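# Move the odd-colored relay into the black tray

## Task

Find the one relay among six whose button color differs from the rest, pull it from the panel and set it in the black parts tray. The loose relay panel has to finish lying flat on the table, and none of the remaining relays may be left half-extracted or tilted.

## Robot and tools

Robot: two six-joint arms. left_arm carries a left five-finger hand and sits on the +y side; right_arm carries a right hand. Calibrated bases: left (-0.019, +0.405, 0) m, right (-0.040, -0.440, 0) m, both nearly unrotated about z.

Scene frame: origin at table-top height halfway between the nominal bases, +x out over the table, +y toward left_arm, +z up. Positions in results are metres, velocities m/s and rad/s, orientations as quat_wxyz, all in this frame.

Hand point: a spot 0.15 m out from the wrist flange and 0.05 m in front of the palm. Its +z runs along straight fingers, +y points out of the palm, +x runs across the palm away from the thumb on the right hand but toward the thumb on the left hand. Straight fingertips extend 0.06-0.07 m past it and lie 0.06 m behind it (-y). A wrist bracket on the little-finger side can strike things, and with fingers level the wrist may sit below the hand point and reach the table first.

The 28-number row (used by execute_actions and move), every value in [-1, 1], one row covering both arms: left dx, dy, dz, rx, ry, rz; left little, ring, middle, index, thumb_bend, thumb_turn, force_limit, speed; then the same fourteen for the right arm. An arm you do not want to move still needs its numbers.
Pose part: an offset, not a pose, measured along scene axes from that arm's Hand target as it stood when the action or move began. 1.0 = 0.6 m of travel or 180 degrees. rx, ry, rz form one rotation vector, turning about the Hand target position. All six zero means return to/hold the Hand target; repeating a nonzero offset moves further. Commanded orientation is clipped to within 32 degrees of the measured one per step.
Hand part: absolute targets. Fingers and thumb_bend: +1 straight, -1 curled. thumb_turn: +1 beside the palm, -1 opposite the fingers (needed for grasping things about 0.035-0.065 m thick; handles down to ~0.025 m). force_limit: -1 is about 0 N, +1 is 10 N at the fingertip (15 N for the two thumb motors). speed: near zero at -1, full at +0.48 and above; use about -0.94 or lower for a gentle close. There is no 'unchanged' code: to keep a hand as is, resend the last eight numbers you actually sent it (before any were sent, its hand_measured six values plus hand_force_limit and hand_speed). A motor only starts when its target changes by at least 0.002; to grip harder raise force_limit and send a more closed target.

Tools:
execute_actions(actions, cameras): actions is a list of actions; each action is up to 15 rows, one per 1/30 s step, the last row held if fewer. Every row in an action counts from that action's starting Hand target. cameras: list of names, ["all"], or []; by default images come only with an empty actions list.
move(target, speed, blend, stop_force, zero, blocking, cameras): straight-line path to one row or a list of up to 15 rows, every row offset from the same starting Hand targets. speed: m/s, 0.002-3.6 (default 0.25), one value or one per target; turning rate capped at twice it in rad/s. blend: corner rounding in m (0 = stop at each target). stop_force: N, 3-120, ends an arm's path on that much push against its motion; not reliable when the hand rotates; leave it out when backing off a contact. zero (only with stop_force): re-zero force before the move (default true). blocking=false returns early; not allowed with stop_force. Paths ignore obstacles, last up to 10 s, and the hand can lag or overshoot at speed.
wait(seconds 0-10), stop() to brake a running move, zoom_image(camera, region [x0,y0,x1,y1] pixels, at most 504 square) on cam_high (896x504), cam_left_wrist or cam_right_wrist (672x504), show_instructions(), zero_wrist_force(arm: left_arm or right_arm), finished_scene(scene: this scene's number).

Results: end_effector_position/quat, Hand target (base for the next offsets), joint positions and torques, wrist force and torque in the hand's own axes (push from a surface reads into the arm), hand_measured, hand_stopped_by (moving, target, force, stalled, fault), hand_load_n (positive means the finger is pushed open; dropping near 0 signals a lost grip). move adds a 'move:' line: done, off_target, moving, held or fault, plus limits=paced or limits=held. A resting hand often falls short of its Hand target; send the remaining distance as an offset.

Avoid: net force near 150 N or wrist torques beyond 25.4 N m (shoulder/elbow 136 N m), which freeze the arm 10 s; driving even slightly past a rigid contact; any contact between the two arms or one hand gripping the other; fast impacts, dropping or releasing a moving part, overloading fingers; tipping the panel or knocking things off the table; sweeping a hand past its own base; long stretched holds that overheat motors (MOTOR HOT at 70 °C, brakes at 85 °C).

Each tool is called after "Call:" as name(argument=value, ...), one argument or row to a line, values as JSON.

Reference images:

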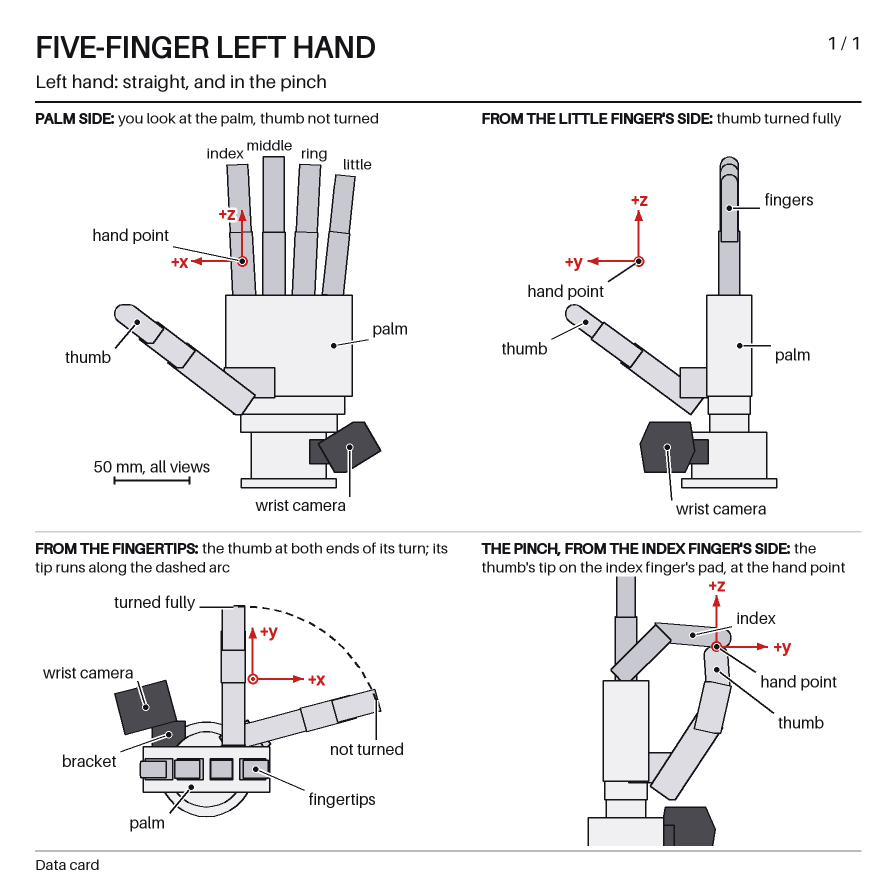

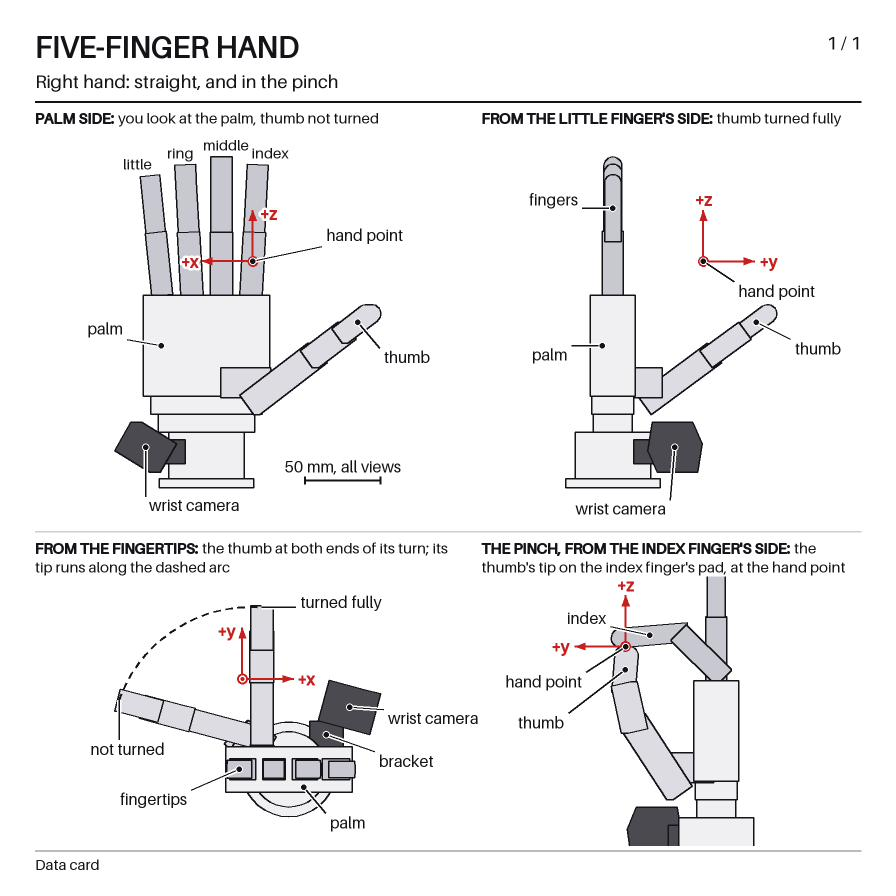

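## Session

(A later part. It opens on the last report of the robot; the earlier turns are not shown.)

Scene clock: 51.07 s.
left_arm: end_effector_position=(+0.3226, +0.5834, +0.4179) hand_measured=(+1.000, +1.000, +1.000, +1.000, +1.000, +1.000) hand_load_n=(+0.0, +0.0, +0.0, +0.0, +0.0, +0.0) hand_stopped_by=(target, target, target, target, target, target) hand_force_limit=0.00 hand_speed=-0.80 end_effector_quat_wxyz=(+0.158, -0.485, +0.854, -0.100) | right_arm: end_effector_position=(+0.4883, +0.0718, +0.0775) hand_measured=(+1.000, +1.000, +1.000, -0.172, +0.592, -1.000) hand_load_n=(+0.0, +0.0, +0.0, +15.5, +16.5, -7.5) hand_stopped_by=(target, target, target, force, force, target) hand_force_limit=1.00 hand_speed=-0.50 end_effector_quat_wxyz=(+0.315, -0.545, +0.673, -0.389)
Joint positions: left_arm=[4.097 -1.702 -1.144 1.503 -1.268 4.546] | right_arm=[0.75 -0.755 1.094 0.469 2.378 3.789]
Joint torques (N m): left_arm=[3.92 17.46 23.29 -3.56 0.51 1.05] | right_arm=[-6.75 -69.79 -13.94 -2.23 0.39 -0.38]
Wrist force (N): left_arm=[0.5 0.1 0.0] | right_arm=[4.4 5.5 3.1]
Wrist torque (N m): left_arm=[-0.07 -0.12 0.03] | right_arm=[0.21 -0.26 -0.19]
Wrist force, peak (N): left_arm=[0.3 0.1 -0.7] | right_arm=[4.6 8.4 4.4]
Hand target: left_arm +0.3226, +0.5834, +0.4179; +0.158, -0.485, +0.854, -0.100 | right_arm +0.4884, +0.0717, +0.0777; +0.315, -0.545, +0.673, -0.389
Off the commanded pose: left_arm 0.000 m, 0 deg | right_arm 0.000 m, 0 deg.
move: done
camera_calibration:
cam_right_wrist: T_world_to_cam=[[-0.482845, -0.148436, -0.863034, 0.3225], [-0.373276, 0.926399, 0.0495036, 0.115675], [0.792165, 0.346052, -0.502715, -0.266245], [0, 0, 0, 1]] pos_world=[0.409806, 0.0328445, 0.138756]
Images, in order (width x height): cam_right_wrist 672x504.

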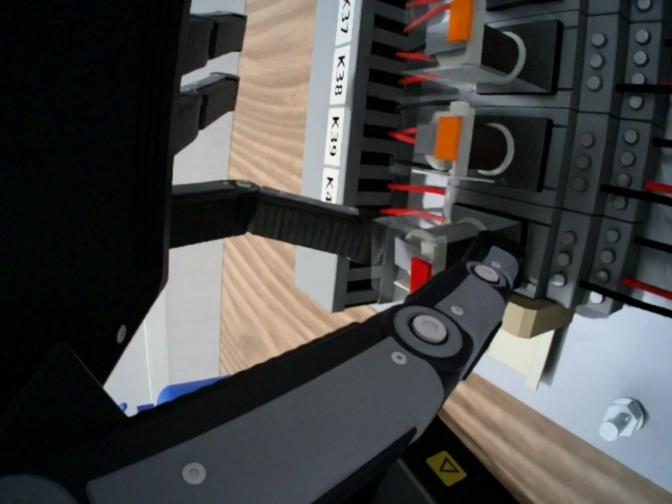

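Call:
move(
  target=[0,0,0,0,0,0,1,1,1,1,1,1,0,-0.8,0,0,0,0,0,0,1,1,1,0.0,0.7,-1,1.0,-0.4],
)

Call:
move(
  target=[0,0,0,0,0,0,1,1,1,1,1,1,0,-0.8,0,0,-0.0142,0,0,0,1,1,1,0.0,0.7,-1,1.0,-0.4],
  speed=0.06,
)

Call:
move(
  target=[0,0,0,0,0,0,1,1,1,1,1,1,0,-0.8,0,0,0,0,0,0,1,1,1,-0.4,0.05,-1,1.0,-0.4],
)

Call:
move(
  target=[
    [0,0,0,0,0,0,1,1,1,1,1,1,0,-0.8,0.0019,-0.0183,0.0067,0,0,0,1,1,1,-0.4,0.05,-1,1.0,-0.4],
    [0,0,0,0,0,0,1,1,1,1,1,1,0,-0.8,0,0.0015,0.009,0,0,0,1,1,1,-0.4,0.05,-1,1.0,-0.4],
    [0,0,0,0,0,0,1,1,1,1,1,1,0,-0.8,0.0019,-0.0183,0.0115,0,0,0,1,1,1,-0.4,0.05,-1,1.0,-0.4],
    [0,0,0,0,0,0,1,1,1,1,1,1,0,-0.8,0,0.0015,0.014,0,0,0,1,1,1,-0.4,0.05,-1,1.0,-0.4],
  ],
  speed=0.05,
  blend=0.001,
  cameras=["cam_right_wrist"],
)

Scene clock: 54.13 s.
left_arm: end_effector_position=(+0.3226, +0.5834, +0.4179) hand_measured=(+1.000, +1.000, +1.000, +1.000, +1.000, +1.000) hand_load_n=(+0.0, +0.0, +0.0, +0.0, +0.0, +0.0) hand_stopped_by=(target, target, target, target, target, target) hand_force_limit=0.00 hand_speed=-0.80 end_effector_quat_wxyz=(+0.158, -0.485, +0.854, -0.100) | right_arm: end_effector_position=(+0.4884, +0.0718, +0.0778) hand_measured=(+1.000, +1.000, +1.000, +0.000, +0.700, -1.000) hand_load_n=(+0.0, +0.0, +0.0, +0.0, +0.0, +0.0) hand_stopped_by=(target, target, target, target, target, target) hand_force_limit=1.00 hand_speed=-0.40 end_effector_quat_wxyz=(+0.315, -0.545, +0.673, -0.389)
Joint positions: left_arm=[4.097 -1.702 -1.144 1.503 -1.268 4.546] | right_arm=[0.749 -0.756 1.094 0.468 2.378 3.788]
Joint torques (N m): left_arm=[3.95 16.84 23.55 -3.38 0.93 1.06] | right_arm=[-8.21 -51.85 -15.41 2.44 -1.56 -1.81]
Wrist force (N): left_arm=[0.3 0.3 -0.1] | right_arm=[0.4 -0.9 -0.8]
Wrist torque (N m): left_arm=[-0.03 -0.09 0.02] | right_arm=[0.07 -0.16 -0.13]
Wrist force, peak (N): left_arm=[0.6 0.4 -0.4] | right_arm=[4.5 8.3 4.0]
Hand target: left_arm +0.3226, +0.5834, +0.4179; +0.158, -0.485, +0.854, -0.100 | right_arm +0.4884, +0.0717, +0.0777; +0.315, -0.545, +0.673, -0.389
Off the commanded pose: left_arm 0.000 m, 0 deg | right_arm 0.000 m, 0 deg.
move: done

Scene clock: 54.83 s.
left_arm: end_effector_position=(+0.3226, +0.5834, +0.4179) hand_measured=(+1.000, +1.000, +1.000, +1.000, +1.000, +1.000) hand_load_n=(+0.0, +0.0, +0.0, +0.0, +0.0, -0.5) hand_stopped_by=(target, target, target, target, target, target) hand_force_limit=0.00 hand_speed=-0.80 end_effector_quat_wxyz=(+0.158, -0.485, +0.854, -0.100) | right_arm: end_effector_position=(+0.4884, +0.0717, +0.0690) hand_measured=(+1.000, +1.000, +1.000, +0.000, +0.700, -1.000) hand_load_n=(+0.0, +0.0, +0.0, +0.0, +0.0, +0.0) hand_stopped_by=(target, target, target, target, target, target) hand_force_limit=1.00 hand_speed=-0.40 end_effector_quat_wxyz=(+0.315, -0.545, +0.673, -0.389)
Joint positions: left_arm=[4.097 -1.702 -1.144 1.503 -1.268 4.546] | right_arm=[0.749 -0.748 1.103 0.452 2.378 3.788]
Joint torques (N m): left_arm=[4.08 17.91 22.93 -3.35 1.04 1.08] | right_arm=[-9.27 -50.71 -18.88 2.47 -1.12 -0.94]
Wrist force (N): left_arm=[0.1 0.0 -0.3] | right_arm=[0.6 -1.2 -0.7]
Wrist torque (N m): left_arm=[-0.05 -0.07 0.02] | right_arm=[0.03 -0.18 -0.13]
Wrist force, peak (N): left_arm=[0.4 0.6 -0.2] | right_arm=[0.7 -1.2 -1.3]
Hand target: left_arm +0.3226, +0.5834, +0.4179; +0.158, -0.485, +0.854, -0.100 | right_arm +0.4884, +0.0717, +0.0692; +0.315, -0.545, +0.673, -0.389
Off the commanded pose: left_arm 0.000 m, 0 deg | right_arm 0.000 m, 0 deg.
move: done

Scene clock: 55.33 s.
left_arm: end_effector_position=(+0.3226, +0.5834, +0.4179) hand_measured=(+1.000, +1.000, +1.000, +1.000, +1.000, +1.000) hand_load_n=(+0.0, +0.0, +0.0, +0.0, +0.0, +0.0) hand_stopped_by=(target, target, target, target, target, target) hand_force_limit=0.00 hand_speed=-0.80 end_effector_quat_wxyz=(+0.158, -0.485, +0.854, -0.100) | right_arm: end_effector_position=(+0.4884, +0.0717, +0.0691) hand_measured=(+1.000, +1.000, +1.000, -0.180, +0.600, -1.000) hand_load_n=(+0.0, +0.0, +0.0, +20.5, +17.5, +0.5) hand_stopped_by=(target, target, target, force, force, target) hand_force_limit=1.00 hand_speed=-0.40 end_effector_quat_wxyz=(+0.315, -0.545, +0.673, -0.389)
Joint positions: left_arm=[4.097 -1.702 -1.144 1.503 -1.268 4.546] | right_arm=[0.749 -0.748 1.103 0.452 2.378 3.788]
Joint torques (N m): left_arm=[4.46 17.39 23.18 -3.47 1.09 0.9] | right_arm=[-8.89 -70.82 -24.88 3.18 -0.53 -1.15]
Wrist force (N): left_arm=[0.4 0.1 -0.2] | right_arm=[0.4 6.3 5.3]
Wrist torque (N m): left_arm=[-0.05 -0.12 0.03] | right_arm=[0.23 -0.23 -0.04]
Wrist force, peak (N): left_arm=[0.6 0.1 -0.2] | right_arm=[0.2 6.5 5.2]
Hand target: left_arm +0.3226, +0.5834, +0.4179; +0.158, -0.485, +0.854, -0.100 | right_arm +0.4884, +0.0717, +0.0692; +0.315, -0.545, +0.673, -0.389
Off the commanded pose: left_arm 0.000 m, 0 deg | right_arm 0.000 m, 0 deg.
move: done

Scene clock: 56.70 s.
left_arm: end_effector_position=(+0.3226, +0.5834, +0.4179) hand_measured=(+1.000, +1.000, +1.000, +1.000, +1.000, +1.000) hand_load_n=(+0.0, +0.0, +0.0, +0.0, +0.0, +0.0) hand_stopped_by=(target, target, target, target, target, target) hand_force_limit=0.00 hand_speed=-0.80 end_effector_quat_wxyz=(+0.158, -0.485, +0.854, -0.100) | right_arm: end_effector_position=(+0.4884, +0.0727, +0.0775) hand_measured=(+1.000, +1.000, +1.000, -0.180, +0.600, -1.000) hand_load_n=(+0.0, +0.0, +0.0, +13.5, +16.5, -7.5) hand_stopped_by=(target, target, target, force, force, target) hand_force_limit=1.00 hand_speed=-0.40 end_effector_quat_wxyz=(+0.315, -0.545, +0.673, -0.389)
Joint positions: left_arm=[4.097 -1.702 -1.144 1.503 -1.268 4.546] | right_arm=[0.75 -0.753 1.091 0.471 2.379 3.79]
Joint torques (N m): left_arm=[4.25 17.51 23.41 -3.29 1.14 1.11] | right_arm=[-9.95 -64.44 -16.35 -0.58 -2.23 -2.06]
Wrist force (N): left_arm=[0.2 0.1 -0.3] | right_arm=[1.6 -2.0 0.7]
Wrist torque (N m): left_arm=[-0.04 -0.09 0.02] | right_arm=[0.09 -0.23 -0.22]
Wrist force, peak (N): left_arm=[0.8 0.0 -0.4] | right_arm=[-4.0 7.9 4.9]
Hand target: left_arm +0.3226, +0.5834, +0.4179; +0.158, -0.485, +0.854, -0.100 | right_arm +0.4884, +0.0726, +0.0776; +0.315, -0.545, +0.673, -0.389
Off the commanded pose: left_arm 0.000 m, 0 deg | right_arm 0.000 m, 0 deg.
move: done
camera_calibration:
cam_right_wrist: T_world_to_cam=[[-0.482708, -0.148429, -0.863111, 0.322589], [-0.373347, 0.926371, 0.0494921, 0.114872], [0.792215, 0.34613, -0.502583, -0.266598], [0, 0, 0, 1]] pos_world=[0.409807, 0.033745, 0.138757]
Images, in order (width x height): cam_right_wrist 672x504.

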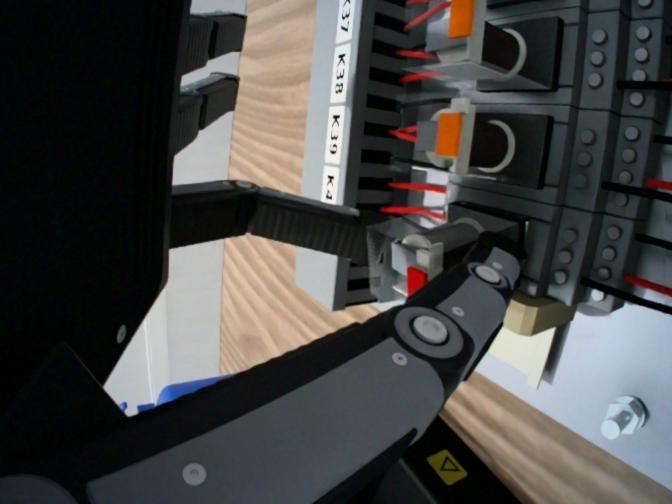

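Call:
move(
  target=[0,0,0,0,0,0,1,1,1,1,1,1,0,-0.8,0.0003,-0.003,0.015,0,0,0,1,1,1,-0.4,0.05,-1,1.0,-0.4],
  speed=0.04,
  cameras=["cam_right_wrist"],
)

Call:
zoom_image(
  camera="cam_right_wrist",
  region=[330, 110, 600, 310],
)

Scene clock: 57.87 s.
left_arm: end_effector_position=(+0.3226, +0.5834, +0.4179) hand_measured=(+1.000, +1.000, +1.000, +1.000, +1.000, +1.000) hand_load_n=(+0.0, +0.0, +0.0, +0.0, +0.0, +0.0) hand_stopped_by=(target, target, target, target, target, target) hand_force_limit=0.00 hand_speed=-0.80 end_effector_quat_wxyz=(+0.158, -0.485, +0.854, -0.100) | right_arm: end_effector_position=(+0.4886, +0.0708, +0.0868) hand_measured=(+1.000, +1.000, +1.000, -0.180, +0.598, -1.000) hand_load_n=(+0.0, -0.5, +0.0, +1.0, +5.5, -1.0) hand_stopped_by=(target, target, target, force, force, target) hand_force_limit=1.00 hand_speed=-0.40 end_effector_quat_wxyz=(+0.315, -0.545, +0.673, -0.389)
Joint positions: left_arm=[4.097 -1.702 -1.144 1.503 -1.268 4.546] | right_arm=[0.748 -0.766 1.087 0.484 2.377 3.787]
Joint torques (N m): left_arm=[3.82 16.05 23.64 -3.55 1.18 0.88] | right_arm=[-7.36 -44.83 -21.18 0.35 -0.96 -1.79]
Wrist force (N): left_arm=[0.3 0.3 -0.3] | right_arm=[1.0 1.0 -1.5]
Wrist torque (N m): left_arm=[-0.02 -0.10 0.02] | right_arm=[0.09 -0.19 -0.05]
Wrist force, peak (N): left_arm=[0.8 0.3 -0.2] | right_arm=[0.7 8.8 3.3]
Hand target: left_arm +0.3226, +0.5834, +0.4179; +0.158, -0.485, +0.854, -0.100 | right_arm +0.4886, +0.0708, +0.0866; +0.315, -0.545, +0.673, -0.389
Off the commanded pose: left_arm 0.000 m, 0 deg | right_arm 0.000 m, 0 deg.
move: done
camera_calibration:
cam_right_wrist: T_world_to_cam=[[-0.482661, -0.148314, -0.863158, 0.330414], [-0.373382, 0.92635, 0.0496157, 0.116243], [0.792228, 0.346235, -0.502491, -0.261448], [0, 0, 0, 1]] pos_world=[0.410007, 0.0318456, 0.148057]
Images, in order (width x height): cam_right_wrist 672x504.

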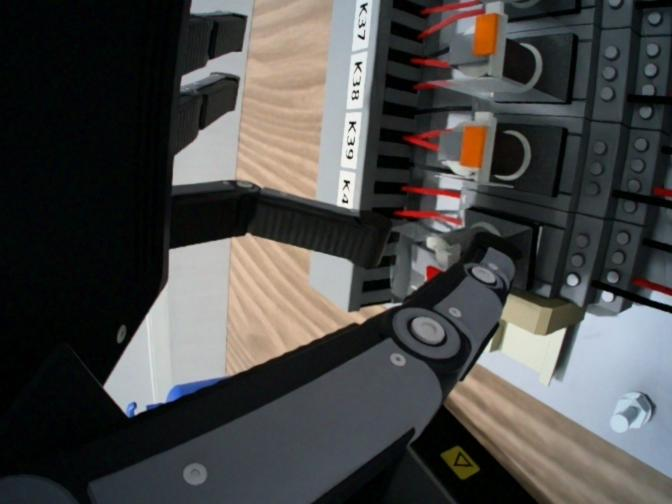

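Scaled by 1.867 from the camera's 672x504 image, which has a finer 960x720 frame.

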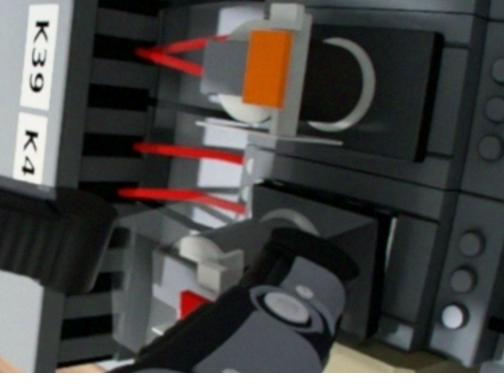

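Call:
move(
  target=[0,0,0,0,0,0,1,1,1,1,1,1,0,-0.8,0,0,0,0,0,0,1,1,1,0.05,0.75,-1,1.0,-0.8],
)

Call:
move(
  target=[
    [0,0,0,0,0,0,1,1,1,1,1,1,0,-0.8,0,0,0.04,0,0,0,1,1,1,0.05,0.75,-1,1.0,-0.6],
    [0,0,0,0,0,0,1,1,1,1,1,1,0,-0.8,-0.03,0.07,0.05,0,0,0,1,1,1,0.05,0.75,-1,1.0,-0.6],
  ],
  speed=0.15,
  blend=0.02,
  cameras=["cam_right_wrist","cam_high"],
)

Call:
zoom_image(
  camera="cam_right_wrist",
  region=[430, 50, 670, 250],
)

Call:
zoom_image(
  camera="cam_high",
  region=[450, 240, 530, 300],
)

Scene clock: 59.50 s.
left_arm: end_effector_position=(+0.3226, +0.5834, +0.4179) hand_measured=(+1.000, +1.000, +1.000, +1.000, +1.000, +1.000) hand_load_n=(+0.0, +0.0, +0.0, +0.0, +0.0, +0.0) hand_stopped_by=(target, target, target, target, target, target) hand_force_limit=0.00 hand_speed=-0.80 end_effector_quat_wxyz=(+0.158, -0.485, +0.854, -0.100) | right_arm: end_effector_position=(+0.4886, +0.0708, +0.0866) hand_measured=(+1.000, +1.000, +1.000, +0.050, +0.750, -1.000) hand_load_n=(+0.0, +0.0, +0.0, +0.0, +0.0, +0.0) hand_stopped_by=(target, target, target, target, target, target) hand_force_limit=1.00 hand_speed=-0.80 end_effector_quat_wxyz=(+0.315, -0.545, +0.673, -0.389)
Joint positions: left_arm=[4.097 -1.702 -1.144 1.503 -1.268 4.546] | right_arm=[0.748 -0.765 1.088 0.484 2.377 3.787]
Joint torques (N m): left_arm=[3.35 17.36 23.16 -3.4 1.39 0.76] | right_arm=[4.16 -38.12 -14.24 0.91 1.84 2.15]
Wrist force (N): left_arm=[0.1 0.0 -0.4] | right_arm=[0.6 -0.8 -1.0]
Wrist torque (N m): left_arm=[-0.05 -0.07 0.02] | right_arm=[0.09 -0.19 -0.04]
Wrist force, peak (N): left_arm=[0.7 0.1 -0.2] | right_arm=[1.0 -0.6 -2.9]
Hand target: left_arm +0.3226, +0.5834, +0.4179; +0.158, -0.485, +0.854, -0.100 | right_arm +0.4886, +0.0708, +0.0866; +0.315, -0.545, +0.673, -0.389
Off the commanded pose: left_arm 0.000 m, 0 deg | right_arm 0.000 m, 0 deg.
move: done

Scene clock: 60.43 s.
left_arm: end_effector_position=(+0.3226, +0.5834, +0.4179) hand_measured=(+1.000, +1.000, +1.000, +1.000, +1.000, +1.000) hand_load_n=(+0.0, +0.0, +0.0, +0.0, +0.0, +0.0) hand_stopped_by=(target, target, target, target, target, target) hand_force_limit=0.00 hand_speed=-0.80 end_effector_quat_wxyz=(+0.158, -0.485, +0.854, -0.100) | right_arm: end_effector_position=(+0.4706, +0.1128, +0.1165) hand_measured=(+1.000, +1.000, +1.000, +0.050, +0.750, -1.000) hand_load_n=(+0.0, +0.0, +0.0, +0.0, +0.0, +0.0) hand_stopped_by=(target, target, target, target, target, target) hand_force_limit=1.00 hand_speed=-0.60 end_effector_quat_wxyz=(+0.315, -0.545, +0.673, -0.389)
Joint positions: left_arm=[4.097 -1.702 -1.144 1.503 -1.268 4.546] | right_arm=[0.816 -0.701 0.901 0.661 2.423 3.861]
Joint torques (N m): left_arm=[5.03 17.63 23.84 -3.33 1.53 0.81] | right_arm=[0.3 -63.85 -22.14 1.04 -1.61 -1.72]
Wrist force (N): left_arm=[0.4 0.2 -0.2] | right_arm=[0.7 -0.8 -1.3]
Wrist torque (N m): left_arm=[-0.05 -0.12 0.03] | right_arm=[0.14 -0.18 -0.05]
Wrist force, peak (N): left_arm=[0.7 0.2 -0.2] | right_arm=[1.5 -2.6 -0.8]
Hand target: left_arm +0.3226, +0.5834, +0.4179; +0.158, -0.485, +0.854, -0.100 | right_arm +0.4706, +0.1128, +0.1166; +0.315, -0.545, +0.673, -0.389
Off the commanded pose: left_arm 0.000 m, 0 deg | right_arm 0.000 m, 0 deg.
move: done; blend cut to 0.012 m at target 1
camera_calibration:
cam_right_wrist: T_world_to_cam=[[-0.482727, -0.148384, -0.863109, 0.353613], [-0.373323, 0.926378, 0.0495345, 0.0691317], [0.792215, 0.34613, -0.502583, -0.246776], [0, 0, 0, 1]] pos_world=[0.392007, 0.0738449, 0.177757]
Images, in order (width x height): cam_high 896x504, cam_right_wrist 672x504.

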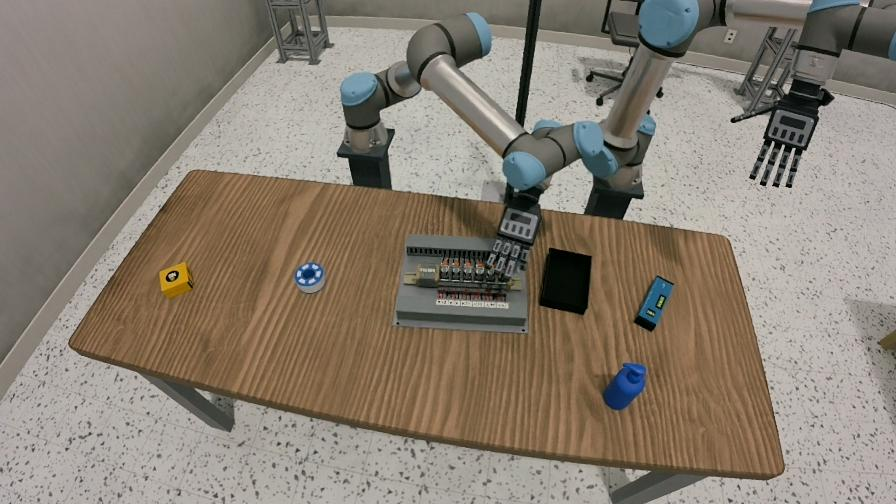

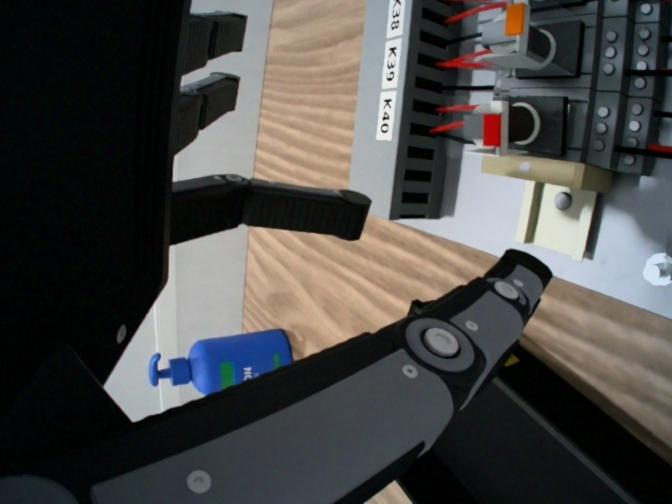

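Scaled by 2.100 from the camera's 672x504 image, which has a finer 960x720 frame.

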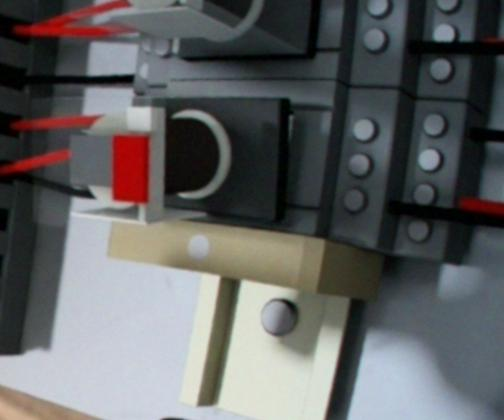

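Scaled by 6.300 from the camera's 896x504 image, which has a finer 1280x720 frame.

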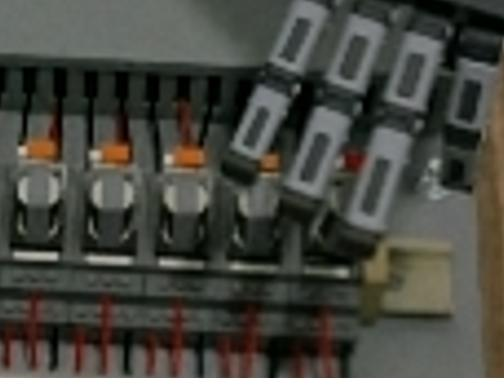

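Call:
move(
  target=[
    [0,0,0,0,0,0,1,1,1,1,1,1,0,-0.8,0.0298,-0.0638,0,0,0,0,1,1,1,0.05,0.75,-1,1.0,-0.6],
    [0,0,0,0,0,0,1,1,1,1,1,1,0,-0.8,0.0298,-0.0638,-0.0793,0,0,0,1,1,1,0.05,0.75,-1,1.0,-0.6],
  ],
  speed=0.12,
  cameras=["cam_right_wrist"],
)

Call:
zoom_image(
  camera="cam_right_wrist",
  region=[330, 110, 600, 310],
)

Scene clock: 63.07 s.
left_arm: end_effector_position=(+0.3226, +0.5834, +0.4179) hand_measured=(+1.000, +1.000, +1.000, +1.000, +1.000, +1.000) hand_load_n=(+0.0, +0.0, +0.0, +0.0, +0.0, +0.0) hand_stopped_by=(target, target, target, target, target, target) hand_force_limit=0.00 hand_speed=-0.80 end_effector_quat_wxyz=(+0.158, -0.485, +0.854, -0.100) | right_arm: end_effector_position=(+0.4884, +0.0745, +0.0689) hand_measured=(+1.000, +1.000, +1.000, +0.050, +0.750, -1.000) hand_load_n=(+0.0, +0.0, +0.0, +0.0, +0.0, +0.0) hand_stopped_by=(target, target, target, target, target, target) hand_force_limit=1.00 hand_speed=-0.60 end_effector_quat_wxyz=(+0.315, -0.545, +0.673, -0.389)
Joint positions: left_arm=[4.097 -1.702 -1.144 1.503 -1.268 4.546] | right_arm=[0.753 -0.741 1.092 0.459 2.381 3.792]
Joint torques (N m): left_arm=[4.22 17.83 22.91 -3.49 1.62 0.68] | right_arm=[7.74 -65.47 -21.05 2.22 0.24 -2.41]
Wrist force (N): left_arm=[0.4 0.2 -0.3] | right_arm=[0.6 -1.3 -1.0]
Wrist torque (N m): left_arm=[-0.03 -0.11 0.02] | right_arm=[0.03 -0.17 -0.12]
Wrist force, peak (N): left_arm=[0.5 0.3 -0.6] | right_arm=[0.6 -2.5 -1.7]
Hand target: left_arm +0.3226, +0.5834, +0.4179; +0.158, -0.485, +0.854, -0.100 | right_arm +0.4885, +0.0746, +0.0690; +0.315, -0.545, +0.673, -0.389
Off the commanded pose: left_arm 0.000 m, 0 deg | right_arm 0.000 m, 0 deg.
move: done
camera_calibration:
cam_right_wrist: T_world_to_cam=[[-0.482813, -0.148516, -0.863038, 0.315517], [-0.373318, 0.926386, 0.04943, 0.113664], [0.792165, 0.346053, -0.502715, -0.271582], [0, 0, 0, 1]] pos_world=[0.409907, 0.0355446, 0.130156]
Images, in order (width x height): cam_right_wrist 672x504.

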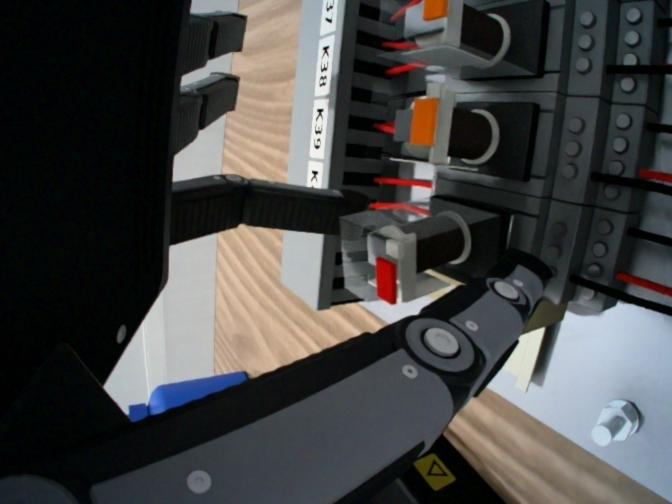

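Scaled by 1.867 from the camera's 672x504 image, which has a finer 960x720 frame.

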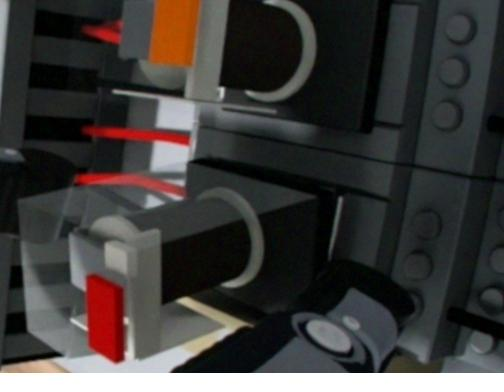

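Call:
move(
  target=[0,0,0,0,0,0,1,1,1,1,1,1,0,-0.8,-0.0005,0.005,0.002,0,0,0,1,1,1,0.05,0.75,-1,1.0,-0.6],
  speed=0.05,
)

Call:
move(
  target=[0,0,0,0,0,0,1,1,1,1,1,1,0,-0.8,0,0,0,0,0,0,1,1,1,-0.4,0.05,-1,0.5,-0.85],
  cameras=["cam_right_wrist"],
)

Call:
zoom_image(
  camera="cam_right_wrist",
  region=[330, 110, 600, 310],
)

Scene clock: 64.77 s.
left_arm: end_effector_position=(+0.3226, +0.5834, +0.4179) hand_measured=(+1.000, +1.000, +1.000, +1.000, +1.000, +1.000) hand_load_n=(+0.0, +0.0, +0.0, +0.0, +0.0, -0.5) hand_stopped_by=(target, target, target, target, target, target) hand_force_limit=0.00 hand_speed=-0.80 end_effector_quat_wxyz=(+0.158, -0.485, +0.854, -0.100) | right_arm: end_effector_position=(+0.4881, +0.0776, +0.0702) hand_measured=(+1.000, +1.000, +1.000, +0.050, +0.750, -1.000) hand_load_n=(+0.0, +0.0, +0.0, +0.0, +0.0, +0.0) hand_stopped_by=(target, target, target, target, target, target) hand_force_limit=1.00 hand_speed=-0.60 end_effector_quat_wxyz=(+0.315, -0.545, +0.673, -0.389)
Joint positions: left_arm=[4.097 -1.702 -1.144 1.503 -1.268 4.546] | right_arm=[0.756 -0.736 1.078 0.47 2.383 3.796]
Joint torques (N m): left_arm=[3.45 17.74 24.47 -3.36 1.73 0.69] | right_arm=[2.71 -44.71 -12.9 0.99 2.28 1.54]
Wrist force (N): left_arm=[0.4 0.2 -0.1] | right_arm=[0.5 -0.9 -0.9]
Wrist torque (N m): left_arm=[-0.04 -0.10 0.02] | right_arm=[0.07 -0.17 -0.14]
Wrist force, peak (N): left_arm=[0.3 0.5 -0.5] | right_arm=[0.9 -1.0 -1.2]
Hand target: left_arm +0.3226, +0.5834, +0.4179; +0.158, -0.485, +0.854, -0.100 | right_arm +0.4882, +0.0776, +0.0702; +0.315, -0.545, +0.673, -0.389
Off the commanded pose: left_arm 0.000 m, 0 deg | right_arm 0.000 m, 0 deg.
move: done

Scene clock: 65.60 s.
left_arm: end_effector_position=(+0.3226, +0.5834, +0.4179) hand_measured=(+1.000, +1.000, +1.000, +1.000, +1.000, +1.000) hand_load_n=(+0.0, +0.0, +0.0, +0.0, +0.0, +0.0) hand_stopped_by=(target, target, target, target, target, target) hand_force_limit=0.00 hand_speed=-0.80 end_effector_quat_wxyz=(+0.158, -0.485, +0.854, -0.100) | right_arm: end_effector_position=(+0.4882, +0.0776, +0.0701) hand_measured=(+1.000, +1.000, +1.000, -0.182, +0.628, -1.000) hand_load_n=(+0.0, +0.0, +0.0, +10.5, +11.5, -0.5) hand_stopped_by=(target, target, target, force, force, target) hand_force_limit=0.50 hand_speed=-0.85 end_effector_quat_wxyz=(+0.315, -0.545, +0.673, -0.389)
Joint positions: left_arm=[4.097 -1.702 -1.144 1.503 -1.268 4.546] | right_arm=[0.756 -0.736 1.078 0.47 2.383 3.796]
Joint torques (N m): left_arm=[3.91 17.2 22.88 -3.44 1.88 0.66] | right_arm=[-7.9 -64.55 -11.5 0.03 -0.71 -2.05]
Wrist force (N): left_arm=[0.2 0.3 -0.1] | right_arm=[0.4 0.1 0.5]
Wrist torque (N m): left_arm=[-0.03 -0.08 0.01] | right_arm=[0.12 -0.18 -0.13]
Wrist force, peak (N): left_arm=[0.6 0.2 -0.5] | right_arm=[-0.2 -0.7 1.9]
Hand target: left_arm +0.3226, +0.5834, +0.4179; +0.158, -0.485, +0.854, -0.100 | right_arm +0.4882, +0.0776, +0.0702; +0.315, -0.545, +0.673, -0.389
Off the commanded pose: left_arm 0.000 m, 0 deg | right_arm 0.000 m, 0 deg.
move: done
camera_calibration:
cam_right_wrist: T_world_to_cam=[[-0.482708, -0.148429, -0.863111, 0.316832], [-0.373347, 0.926371, 0.0494921, 0.110625], [0.792215, 0.34613, -0.502583, -0.271855], [0, 0, 0, 1]] pos_world=[0.409607, 0.038645, 0.131357]
Images, in order (width x height): cam_right_wrist 672x504.

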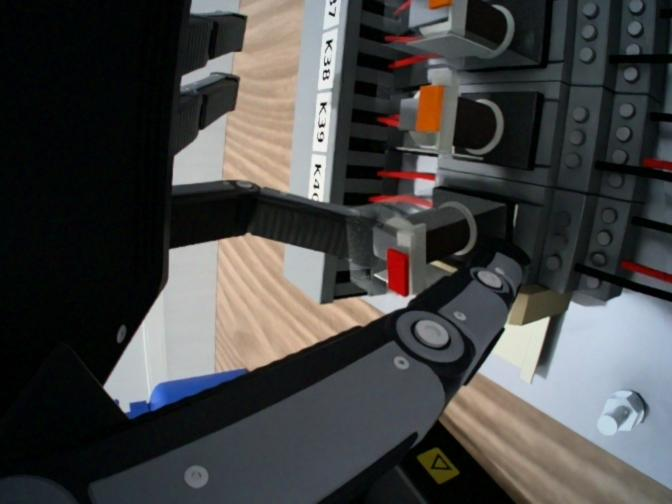

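Scaled by 1.867 from the camera's 672x504 image, which has a finer 960x720 frame.

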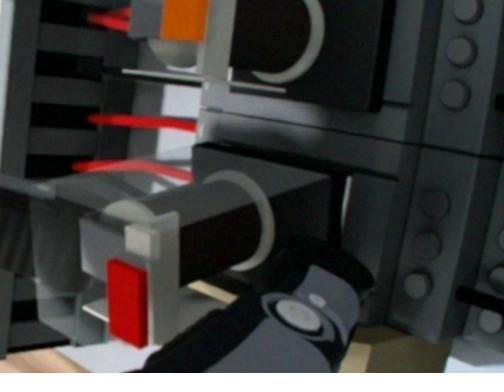

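Call:
move(
  target=[0,0,0,0,0,0,1,1,1,1,1,1,0,-0.8,0,0,0,0,0,0,1,1,1,-0.42,0.03,-1,0.9,-0.8],
)

Call:
move(
  target=[0,0,0,0,0,0,1,1,1,1,1,1,0,-0.8,0,0,0.02,0,0,0,1,1,1,-0.42,0.03,-1,0.9,-0.8],
  speed=0.04,
  cameras=["cam_right_wrist"],
)

Scene clock: 66.57 s.
left_arm: end_effector_position=(+0.3226, +0.5834, +0.4179) hand_measured=(+1.000, +1.000, +1.000, +1.000, +1.000, +1.000) hand_load_n=(+0.0, +0.0, +0.0, +0.0, -0.5, +0.0) hand_stopped_by=(target, target, target, target, target, target) hand_force_limit=0.00 hand_speed=-0.80 end_effector_quat_wxyz=(+0.158, -0.485, +0.854, -0.100) | right_arm: end_effector_position=(+0.4882, +0.0776, +0.0702) hand_measured=(+1.000, +1.000, +1.000, -0.182, +0.618, -1.000) hand_load_n=(+0.0, +0.0, +0.0, +12.5, +15.5, -0.5) hand_stopped_by=(target, target, target, force, force, target) hand_force_limit=0.90 hand_speed=-0.80 end_effector_quat_wxyz=(+0.315, -0.545, +0.673, -0.389)
Joint positions: left_arm=[4.097 -1.702 -1.144 1.503 -1.268 4.546] | right_arm=[0.756 -0.736 1.078 0.47 2.383 3.796]
Joint torques (N m): left_arm=[3.21 17.79 23.17 -3.49 1.76 0.69] | right_arm=[-6.71 -66.64 -14.51 2.76 -1.24 -2.09]
Wrist force (N): left_arm=[0.5 0.0 -0.2] | right_arm=[0.8 1.9 0.6]
Wrist torque (N m): left_arm=[-0.06 -0.13 0.04] | right_arm=[0.13 -0.18 -0.11]
Wrist force, peak (N): left_arm=[0.5 0.4 -0.5] | right_arm=[1.0 2.1 0.7]
Hand target: left_arm +0.3226, +0.5834, +0.4179; +0.158, -0.485, +0.854, -0.100 | right_arm +0.4882, +0.0776, +0.0702; +0.315, -0.545, +0.673, -0.389
Off the commanded pose: left_arm 0.000 m, 0 deg | right_arm 0.000 m, 0 deg.
move: done

Scene clock: 67.30 s.
left_arm: end_effector_position=(+0.3226, +0.5834, +0.4179) hand_measured=(+1.000, +1.000, +1.000, +1.000, +1.000, +1.000) hand_load_n=(+0.0, +0.0, +0.0, +0.0, +0.0, +0.0) hand_stopped_by=(target, target, target, target, target, target) hand_force_limit=0.00 hand_speed=-0.80 end_effector_quat_wxyz=(+0.158, -0.485, +0.854, -0.100) | right_arm: end_effector_position=(+0.4882, +0.0776, +0.0824) hand_measured=(+1.000, +1.000, +1.000, -0.182, +0.618, -1.000) hand_load_n=(+0.0, +0.0, +0.0, +11.0, +14.0, -0.5) hand_stopped_by=(target, target, target, force, force, target) hand_force_limit=0.90 hand_speed=-0.80 end_effector_quat_wxyz=(+0.315, -0.545, +0.673, -0.389)
Joint positions: left_arm=[4.097 -1.702 -1.144 1.503 -1.268 4.546] | right_arm=[0.756 -0.746 1.065 0.493 2.383 3.796]
Joint torques (N m): left_arm=[4.68 16.97 21.9 -3.34 1.97 0.65] | right_arm=[-6.96 -44.9 -13.57 -0.76 -0.09 -1.33]
Wrist force (N): left_arm=[0.3 -0.2 -0.2] | right_arm=[0.6 -0.8 -0.8]
Wrist torque (N m): left_arm=[-0.10 -0.10 0.04] | right_arm=[0.06 -0.19 -0.13]
Wrist force, peak (N): left_arm=[0.5 0.3 -0.3] | right_arm=[0.9 4.4 2.2]
Hand target: left_arm +0.3226, +0.5834, +0.4179; +0.158, -0.485, +0.854, -0.100 | right_arm +0.4882, +0.0776, +0.0822; +0.315, -0.545, +0.673, -0.389
Off the commanded pose: left_arm 0.000 m, 0 deg | right_arm 0.000 m, 0 deg.
move: done
camera_calibration:
cam_right_wrist: T_world_to_cam=[[-0.482656, -0.148327, -0.863159, 0.327415], [-0.373389, 0.926348, 0.0496035, 0.11011], [0.792227, 0.346235, -0.502491, -0.265662], [0, 0, 0, 1]] pos_world=[0.409607, 0.0385456, 0.143657]
Images, in order (width x height): cam_right_wrist 672x504.

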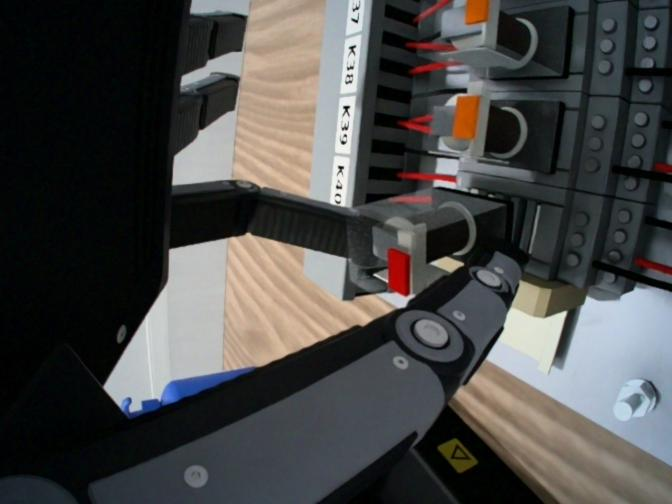

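Call:
move(
  target=[
    [0,0,0,0,0,0,1,1,1,1,1,1,0,-0.8,0,0,0.1,0,0,0,1,1,1,-0.42,0.03,-1,0.9,-0.8],
    [0,0,0,0,0,0,1,1,1,1,1,1,0,-0.8,-0.0337,0.257,0.1,0,0,0.139,1,1,1,-0.42,0.03,-1,0.9,-0.8],
  ],
  speed=0.15,
  blend=0.03,
  cameras=["cam_right_wrist","cam_high"],
)

Call:
zoom_image(
  camera="cam_high",
  region=[380, 200, 640, 350],
)

Scene clock: 70.70 s.
left_arm: end_effector_position=(+0.3226, +0.5834, +0.4179) hand_measured=(+1.000, +1.000, +1.000, +1.000, +1.000, +1.000) hand_load_n=(+0.0, +0.0, +0.0, +0.0, +0.0, +0.0) hand_stopped_by=(target, target, target, target, target, target) hand_force_limit=0.00 hand_speed=-0.80 end_effector_quat_wxyz=(+0.158, -0.485, +0.854, -0.100) | right_arm: end_effector_position=(+0.4678, +0.2318, +0.1420) hand_measured=(+1.000, +1.000, +1.000, -0.182, +0.618, -1.000) hand_load_n=(+0.0, +0.0, +0.0, +11.5, +14.0, -0.5) hand_stopped_by=(target, target, target, force, force, target) hand_force_limit=0.90 hand_speed=-0.80 end_effector_quat_wxyz=(-0.392, +0.678, -0.539, +0.311)
Joint positions: left_arm=[4.097 -1.702 -1.144 1.503 -1.268 4.546] | right_arm=[0.841 -0.645 0.69 0.578 2.116 3.499]
Joint torques (N m): left_arm=[3.41 17.81 21.87 -3.5 2.3 0.54] | right_arm=[-10.79 -69.47 -19.11 -1.81 1.62 1.58]
Wrist force (N): left_arm=[0.4 0.1 -0.3] | right_arm=[0.2 -0.9 -0.7]
Wrist torque (N m): left_arm=[-0.04 -0.11 0.03] | right_arm=[0.04 -0.16 -0.16]
Wrist force, peak (N): left_arm=[0.5 0.6 -0.3] | right_arm=[0.8 -1.1 -1.1]
Hand target: left_arm +0.3226, +0.5834, +0.4179; +0.158, -0.485, +0.854, -0.100 | right_arm +0.4679, +0.2318, +0.1422; -0.392, +0.678, -0.539, +0.311
Off the commanded pose: left_arm 0.000 m, 0 deg | right_arm 0.000 m, 0 deg.
move: done
camera_calibration:
cam_right_wrist: T_world_to_cam=[[-0.374927, -0.338823, -0.862919, 0.385585], [-0.73009, 0.681548, 0.0496062, 0.180274], [0.571313, 0.648607, -0.502902, -0.239672], [0, 0, 0, 1]] pos_world=[0.41311, 0.163233, 0.203255]
Images, in order (width x height): cam_high 896x504, cam_right_wrist 672x504.

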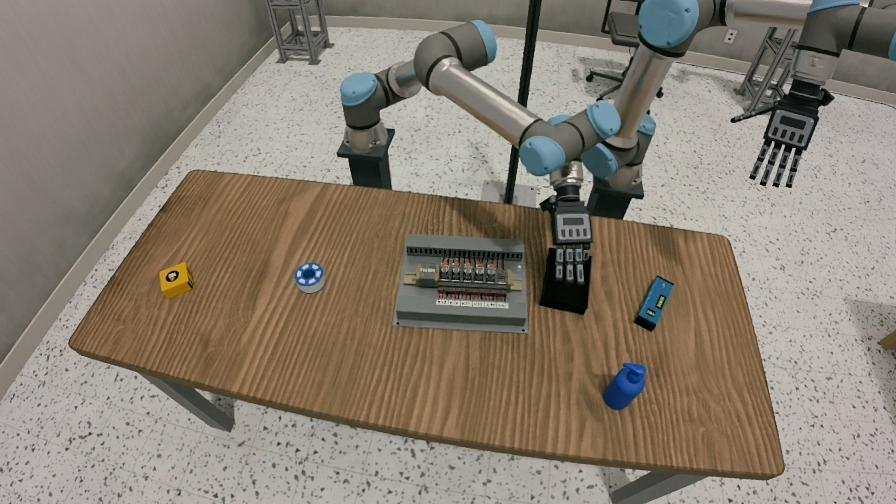

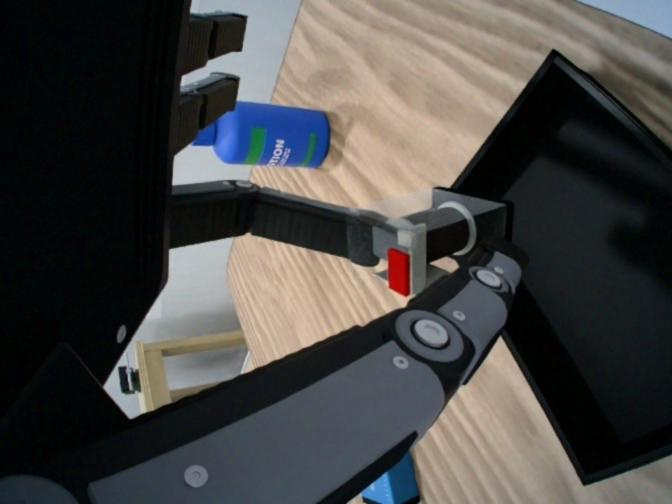

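Scaled by 1.938 from the camera's 896x504 image, which has a finer 1280x720 frame.

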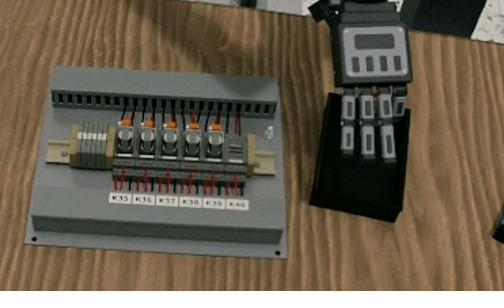

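Call:
move(
  target=[0,0,0,0,0,0,1,1,1,1,1,1,0,-0.8,-0.006,0.007,-0.137,0,0,0,1,1,1,-0.42,0.03,-1,0.9,-0.8],
  speed=0.15,
  stop_force=8,
)

Call:
move(
  target=[0,0,0,0,0,0,1,1,1,1,1,1,0,-0.8,0,0,-0.05,0,0,0,1,1,1,-0.42,0.03,-1,0.9,-0.8],
  speed=0.02,
  stop_force=3,
  cameras=["cam_right_wrist"],
)

Scene clock: 73.73 s.
left_arm: end_effector_position=(+0.3226, +0.5834, +0.4179) hand_measured=(+1.000, +1.000, +1.000, +1.000, +1.000, +1.000) hand_load_n=(+0.0, +0.0, +0.0, +0.0, +0.0, +0.0) hand_stopped_by=(target, target, target, target, target, target) hand_force_limit=0.00 hand_speed=-0.80 end_effector_quat_wxyz=(+0.158, -0.485, +0.854, -0.100) | right_arm: end_effector_position=(+0.4643, +0.2360, +0.0600) hand_measured=(+1.000, +1.000, +1.000, -0.182, +0.618, -1.000) hand_load_n=(+0.0, +0.0, +0.0, +11.5, +14.0, -0.5) hand_stopped_by=(target, target, target, force, force, target) hand_force_limit=0.90 hand_speed=-0.80 end_effector_quat_wxyz=(-0.392, +0.678, -0.539, +0.311)
Joint positions: left_arm=[4.097 -1.702 -1.144 1.503 -1.268 4.546] | right_arm=[0.849 -0.6 0.818 0.409 2.122 3.504]
Joint torques (N m): left_arm=[3.49 18.45 22.74 -3.75 2.56 0.41] | right_arm=[-10.13 -69.91 -17.15 -1.58 -1.69 -2.53]
Wrist force (N): left_arm=[0.5 0.0 -0.3] | right_arm=[0.2 -0.4 -0.6]
Wrist torque (N m): left_arm=[-0.05 -0.14 0.04] | right_arm=[0.12 -0.16 -0.15]
Wrist force, peak (N): left_arm=[0.5 0.5 -0.6] | right_arm=[0.6 -2.2 -1.5]
Hand target: left_arm +0.3226, +0.5834, +0.4179; +0.158, -0.485, +0.854, -0.100 | right_arm +0.4643, +0.2360, +0.0600; -0.392, +0.678, -0.539, +0.311
Off the commanded pose: left_arm 0.000 m, 0 deg | right_arm 0.000 m, 0 deg.
move: done

Scene clock: 75.67 s.
left_arm: end_effector_position=(+0.3226, +0.5834, +0.4179) hand_measured=(+1.000, +1.000, +1.000, +1.000, +1.000, +1.000) hand_load_n=(+0.0, +0.0, +0.0, +0.0, +0.0, +0.0) hand_stopped_by=(target, target, target, target, target, target) hand_force_limit=0.00 hand_speed=-0.80 end_effector_quat_wxyz=(+0.158, -0.485, +0.854, -0.100) | right_arm: end_effector_position=(+0.4643, +0.2360, +0.0439) hand_measured=(+1.000, +1.000, +1.000, -0.182, +0.618, -1.000) hand_load_n=(-0.5, +0.0, +0.0, +11.0, +13.5, -0.5) hand_stopped_by=(target, target, target, force, force, target) hand_force_limit=0.90 hand_speed=-0.80 end_effector_quat_wxyz=(-0.392, +0.678, -0.539, +0.311)
Joint positions: left_arm=[4.097 -1.702 -1.144 1.503 -1.268 4.546] | right_arm=[0.849 -0.588 0.837 0.378 2.122 3.504]
Joint torques (N m): left_arm=[3.64 17.16 23.25 -3.41 2.81 0.35] | right_arm=[-10.1 -68.26 -23.57 -0.99 -1.59 -1.24]
Wrist force (N): left_arm=[0.2 0.2 -0.5] | right_arm=[0.4 -3.3 -1.7]
Wrist torque (N m): left_arm=[-0.03 -0.10 0.01] | right_arm=[0.04 -0.21 -0.14]
Wrist force, peak (N): left_arm=[0.5 0.7 -0.2] | right_arm=[0.0 -7.7 -4.7]
Hand target: left_arm +0.3226, +0.5834, +0.4179; +0.158, -0.485, +0.854, -0.100 | right_arm +0.4643, +0.2360, +0.0439; -0.392, +0.678, -0.539, +0.311 (not the last commanded pose)
Off the commanded pose: left_arm 0.000 m, 0 deg | right_arm 0.014 m, 0 deg.
move: contact (right_arm)
camera_calibration:
cam_right_wrist: T_world_to_cam=[[-0.374719, -0.338586, -0.863102, 0.30094], [-0.730134, 0.681498, 0.0496466, 0.179744], [0.571392, 0.648784, -0.502584, -0.289827], [0, 0, 0, 1]] pos_world=[0.409611, 0.167434, 0.105156]
Images, in order (width x height): cam_right_wrist 672x504.

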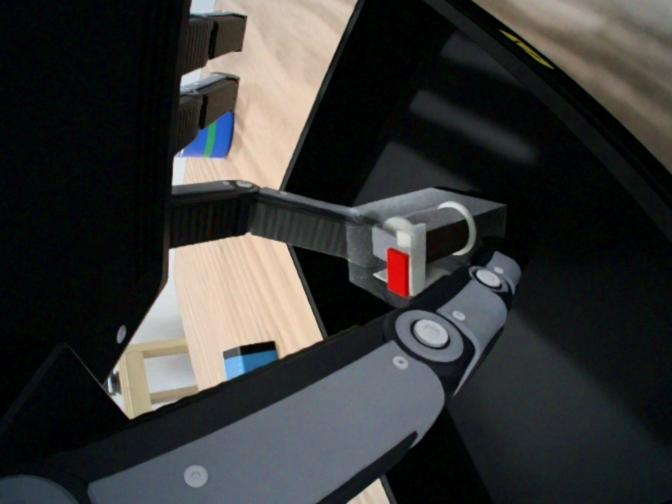

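Call:
move(
  target=[0,0,0,0,0,0,1,1,1,1,1,1,0,-0.8,0,0,0,0,0,0,1,1,1,0.05,0.8,-1,0.9,-0.85],
  cameras=["cam_right_wrist"],
)

Call:
move(
  target=[0,0,0,0,0,0,1,1,1,1,1,1,0,-0.8,0,0,0.17,0,0,0,1,1,1,0.05,0.8,-1,0.9,-0.85],
  speed=0.12,
  cameras=["cam_high","cam_right_wrist"],
)

Call:
zoom_image(
  camera="cam_high",
  region=[380, 220, 540, 340],
)

Scene clock: 78.07 s.
left_arm: end_effector_position=(+0.3226, +0.5834, +0.4179) hand_measured=(+1.000, +1.000, +1.000, +1.000, +1.000, +1.000) hand_load_n=(+0.0, +0.0, +0.0, +0.0, +0.0, +0.0) hand_stopped_by=(target, target, target, target, target, target) hand_force_limit=0.00 hand_speed=-0.80 end_effector_quat_wxyz=(+0.158, -0.485, +0.854, -0.100) | right_arm: end_effector_position=(+0.4644, +0.2360, +0.0439) hand_measured=(+1.000, +1.000, +1.000, +0.050, +0.800, -1.000) hand_load_n=(-0.5, +0.0, +0.0, +0.0, +0.0, +0.0) hand_stopped_by=(target, target, target, target, target, target) hand_force_limit=0.90 hand_speed=-0.85 end_effector_quat_wxyz=(-0.392, +0.678, -0.539, +0.311)
Joint positions: left_arm=[4.097 -1.702 -1.144 1.503 -1.268 4.546] | right_arm=[0.849 -0.588 0.837 0.378 2.122 3.504]
Joint torques (N m): left_arm=[3.41 17.38 23.44 -3.39 2.75 0.29] | right_arm=[-10.71 -66.76 -20.73 -0.84 -1.4 -1.18]
Wrist force (N): left_arm=[0.5 0.0 -0.2] | right_arm=[0.4 -0.9 -1.1]
Wrist torque (N m): left_arm=[-0.07 -0.13 0.04] | right_arm=[0.11 -0.18 -0.15]
Wrist force, peak (N): left_arm=[0.5 0.3 -0.4] | right_arm=[0.2 -3.5 -2.3]
Hand target: left_arm +0.3226, +0.5834, +0.4179; +0.158, -0.485, +0.854, -0.100 | right_arm +0.4643, +0.2360, +0.0439; -0.392, +0.678, -0.539, +0.311
Off the commanded pose: left_arm 0.000 m, 0 deg | right_arm 0.000 m, 0 deg.
move: done
camera_calibration:
cam_right_wrist: T_world_to_cam=[[-0.374719, -0.338586, -0.863102, 0.30094], [-0.730134, 0.681498, 0.0496466, 0.179744], [0.571392, 0.648784, -0.502584, -0.289827], [0, 0, 0, 1]] pos_world=[0.409611, 0.167434, 0.105156]
Images, in order (width x height): cam_right_wrist 672x504.

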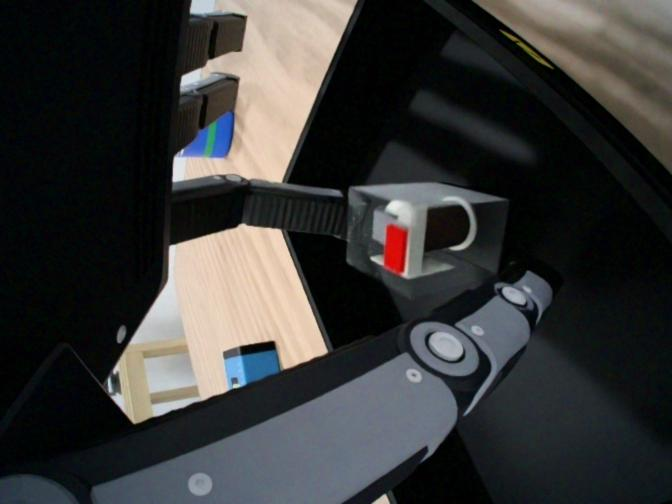

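Scene clock: 79.37 s.
left_arm: end_effector_position=(+0.3226, +0.5834, +0.4179) hand_measured=(+1.000, +1.000, +1.000, +1.000, +1.000, +1.000) hand_load_n=(+0.0, +0.0, +0.0, +0.0, +0.0, +0.0) hand_stopped_by=(target, target, target, target, target, target) hand_force_limit=0.00 hand_speed=-0.80 end_effector_quat_wxyz=(+0.158, -0.485, +0.854, -0.100) | right_arm: end_effector_position=(+0.4644, +0.2360, +0.1460) hand_measured=(+1.000, +1.000, +1.000, +0.050, +0.800, -1.000) hand_load_n=(+0.0, +0.0, +0.0, +0.0, +0.0, +0.0) hand_stopped_by=(target, target, target, target, target, target) hand_force_limit=0.90 hand_speed=-0.85 end_effector_quat_wxyz=(-0.392, +0.678, -0.539, +0.311)
Joint positions: left_arm=[4.097 -1.702 -1.144 1.503 -1.268 4.546] | right_arm=[0.849 -0.637 0.667 0.597 2.122 3.504]
Joint torques (N m): left_arm=[2.74 17.53 24.13 -3.38 3.14 0.23] | right_arm=[-1.93 -42.79 -19.75 -0.22 2.76 2.55]
Wrist force (N): left_arm=[0.1 0.4 -0.3] | right_arm=[0.3 -0.9 -1.1]
Wrist torque (N m): left_arm=[0.00 -0.06 0.00] | right_arm=[0.10 -0.16 -0.14]
Wrist force, peak (N): left_arm=[0.5 0.3 -0.6] | right_arm=[0.3 -1.9 -1.5]
Hand target: left_arm +0.3226, +0.5834, +0.4179; +0.158, -0.485, +0.854, -0.100 | right_arm +0.4643, +0.2360, +0.1459; -0.392, +0.678, -0.539, +0.311
Off the commanded pose: left_arm 0.000 m, 0 deg | right_arm 0.000 m, 0 deg.
move: done
camera_calibration:
cam_right_wrist: T_world_to_cam=[[-0.374671, -0.33853, -0.863145, 0.388994], [-0.730137, 0.681494, 0.0496493, 0.174755], [0.571421, 0.648816, -0.502509, -0.238653], [0, 0, 0, 1]] pos_world=[0.409711, 0.167434, 0.207157]
Images, in order (width x height): cam_high 896x504, cam_right_wrist 672x504.

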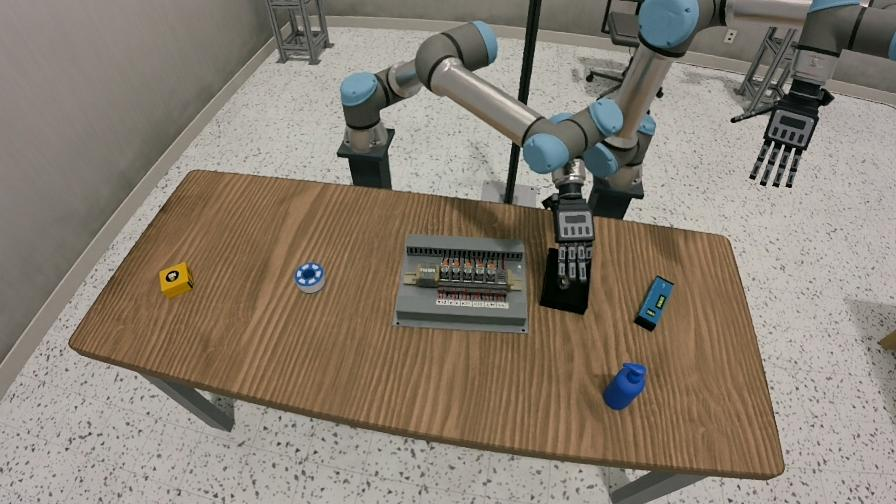

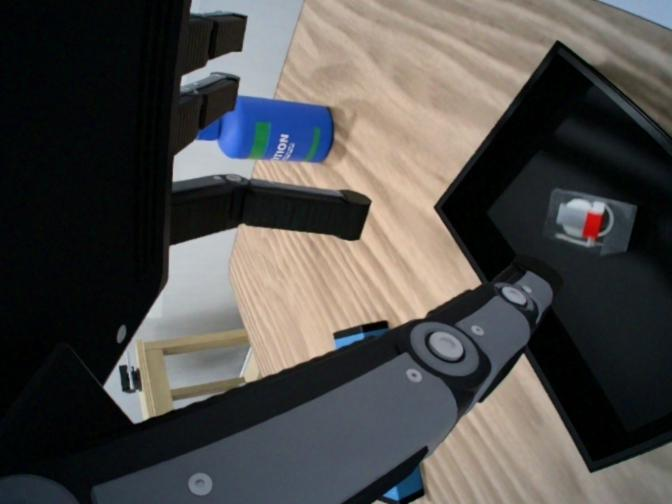

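Scaled by 3.150 from the camera's 896x504 image, which has a finer 1280x720 frame.

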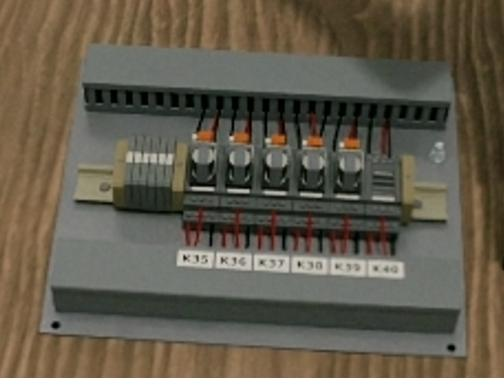

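Call:
finished_scene(
  scene=2,
)

The scene is finished: the task was done.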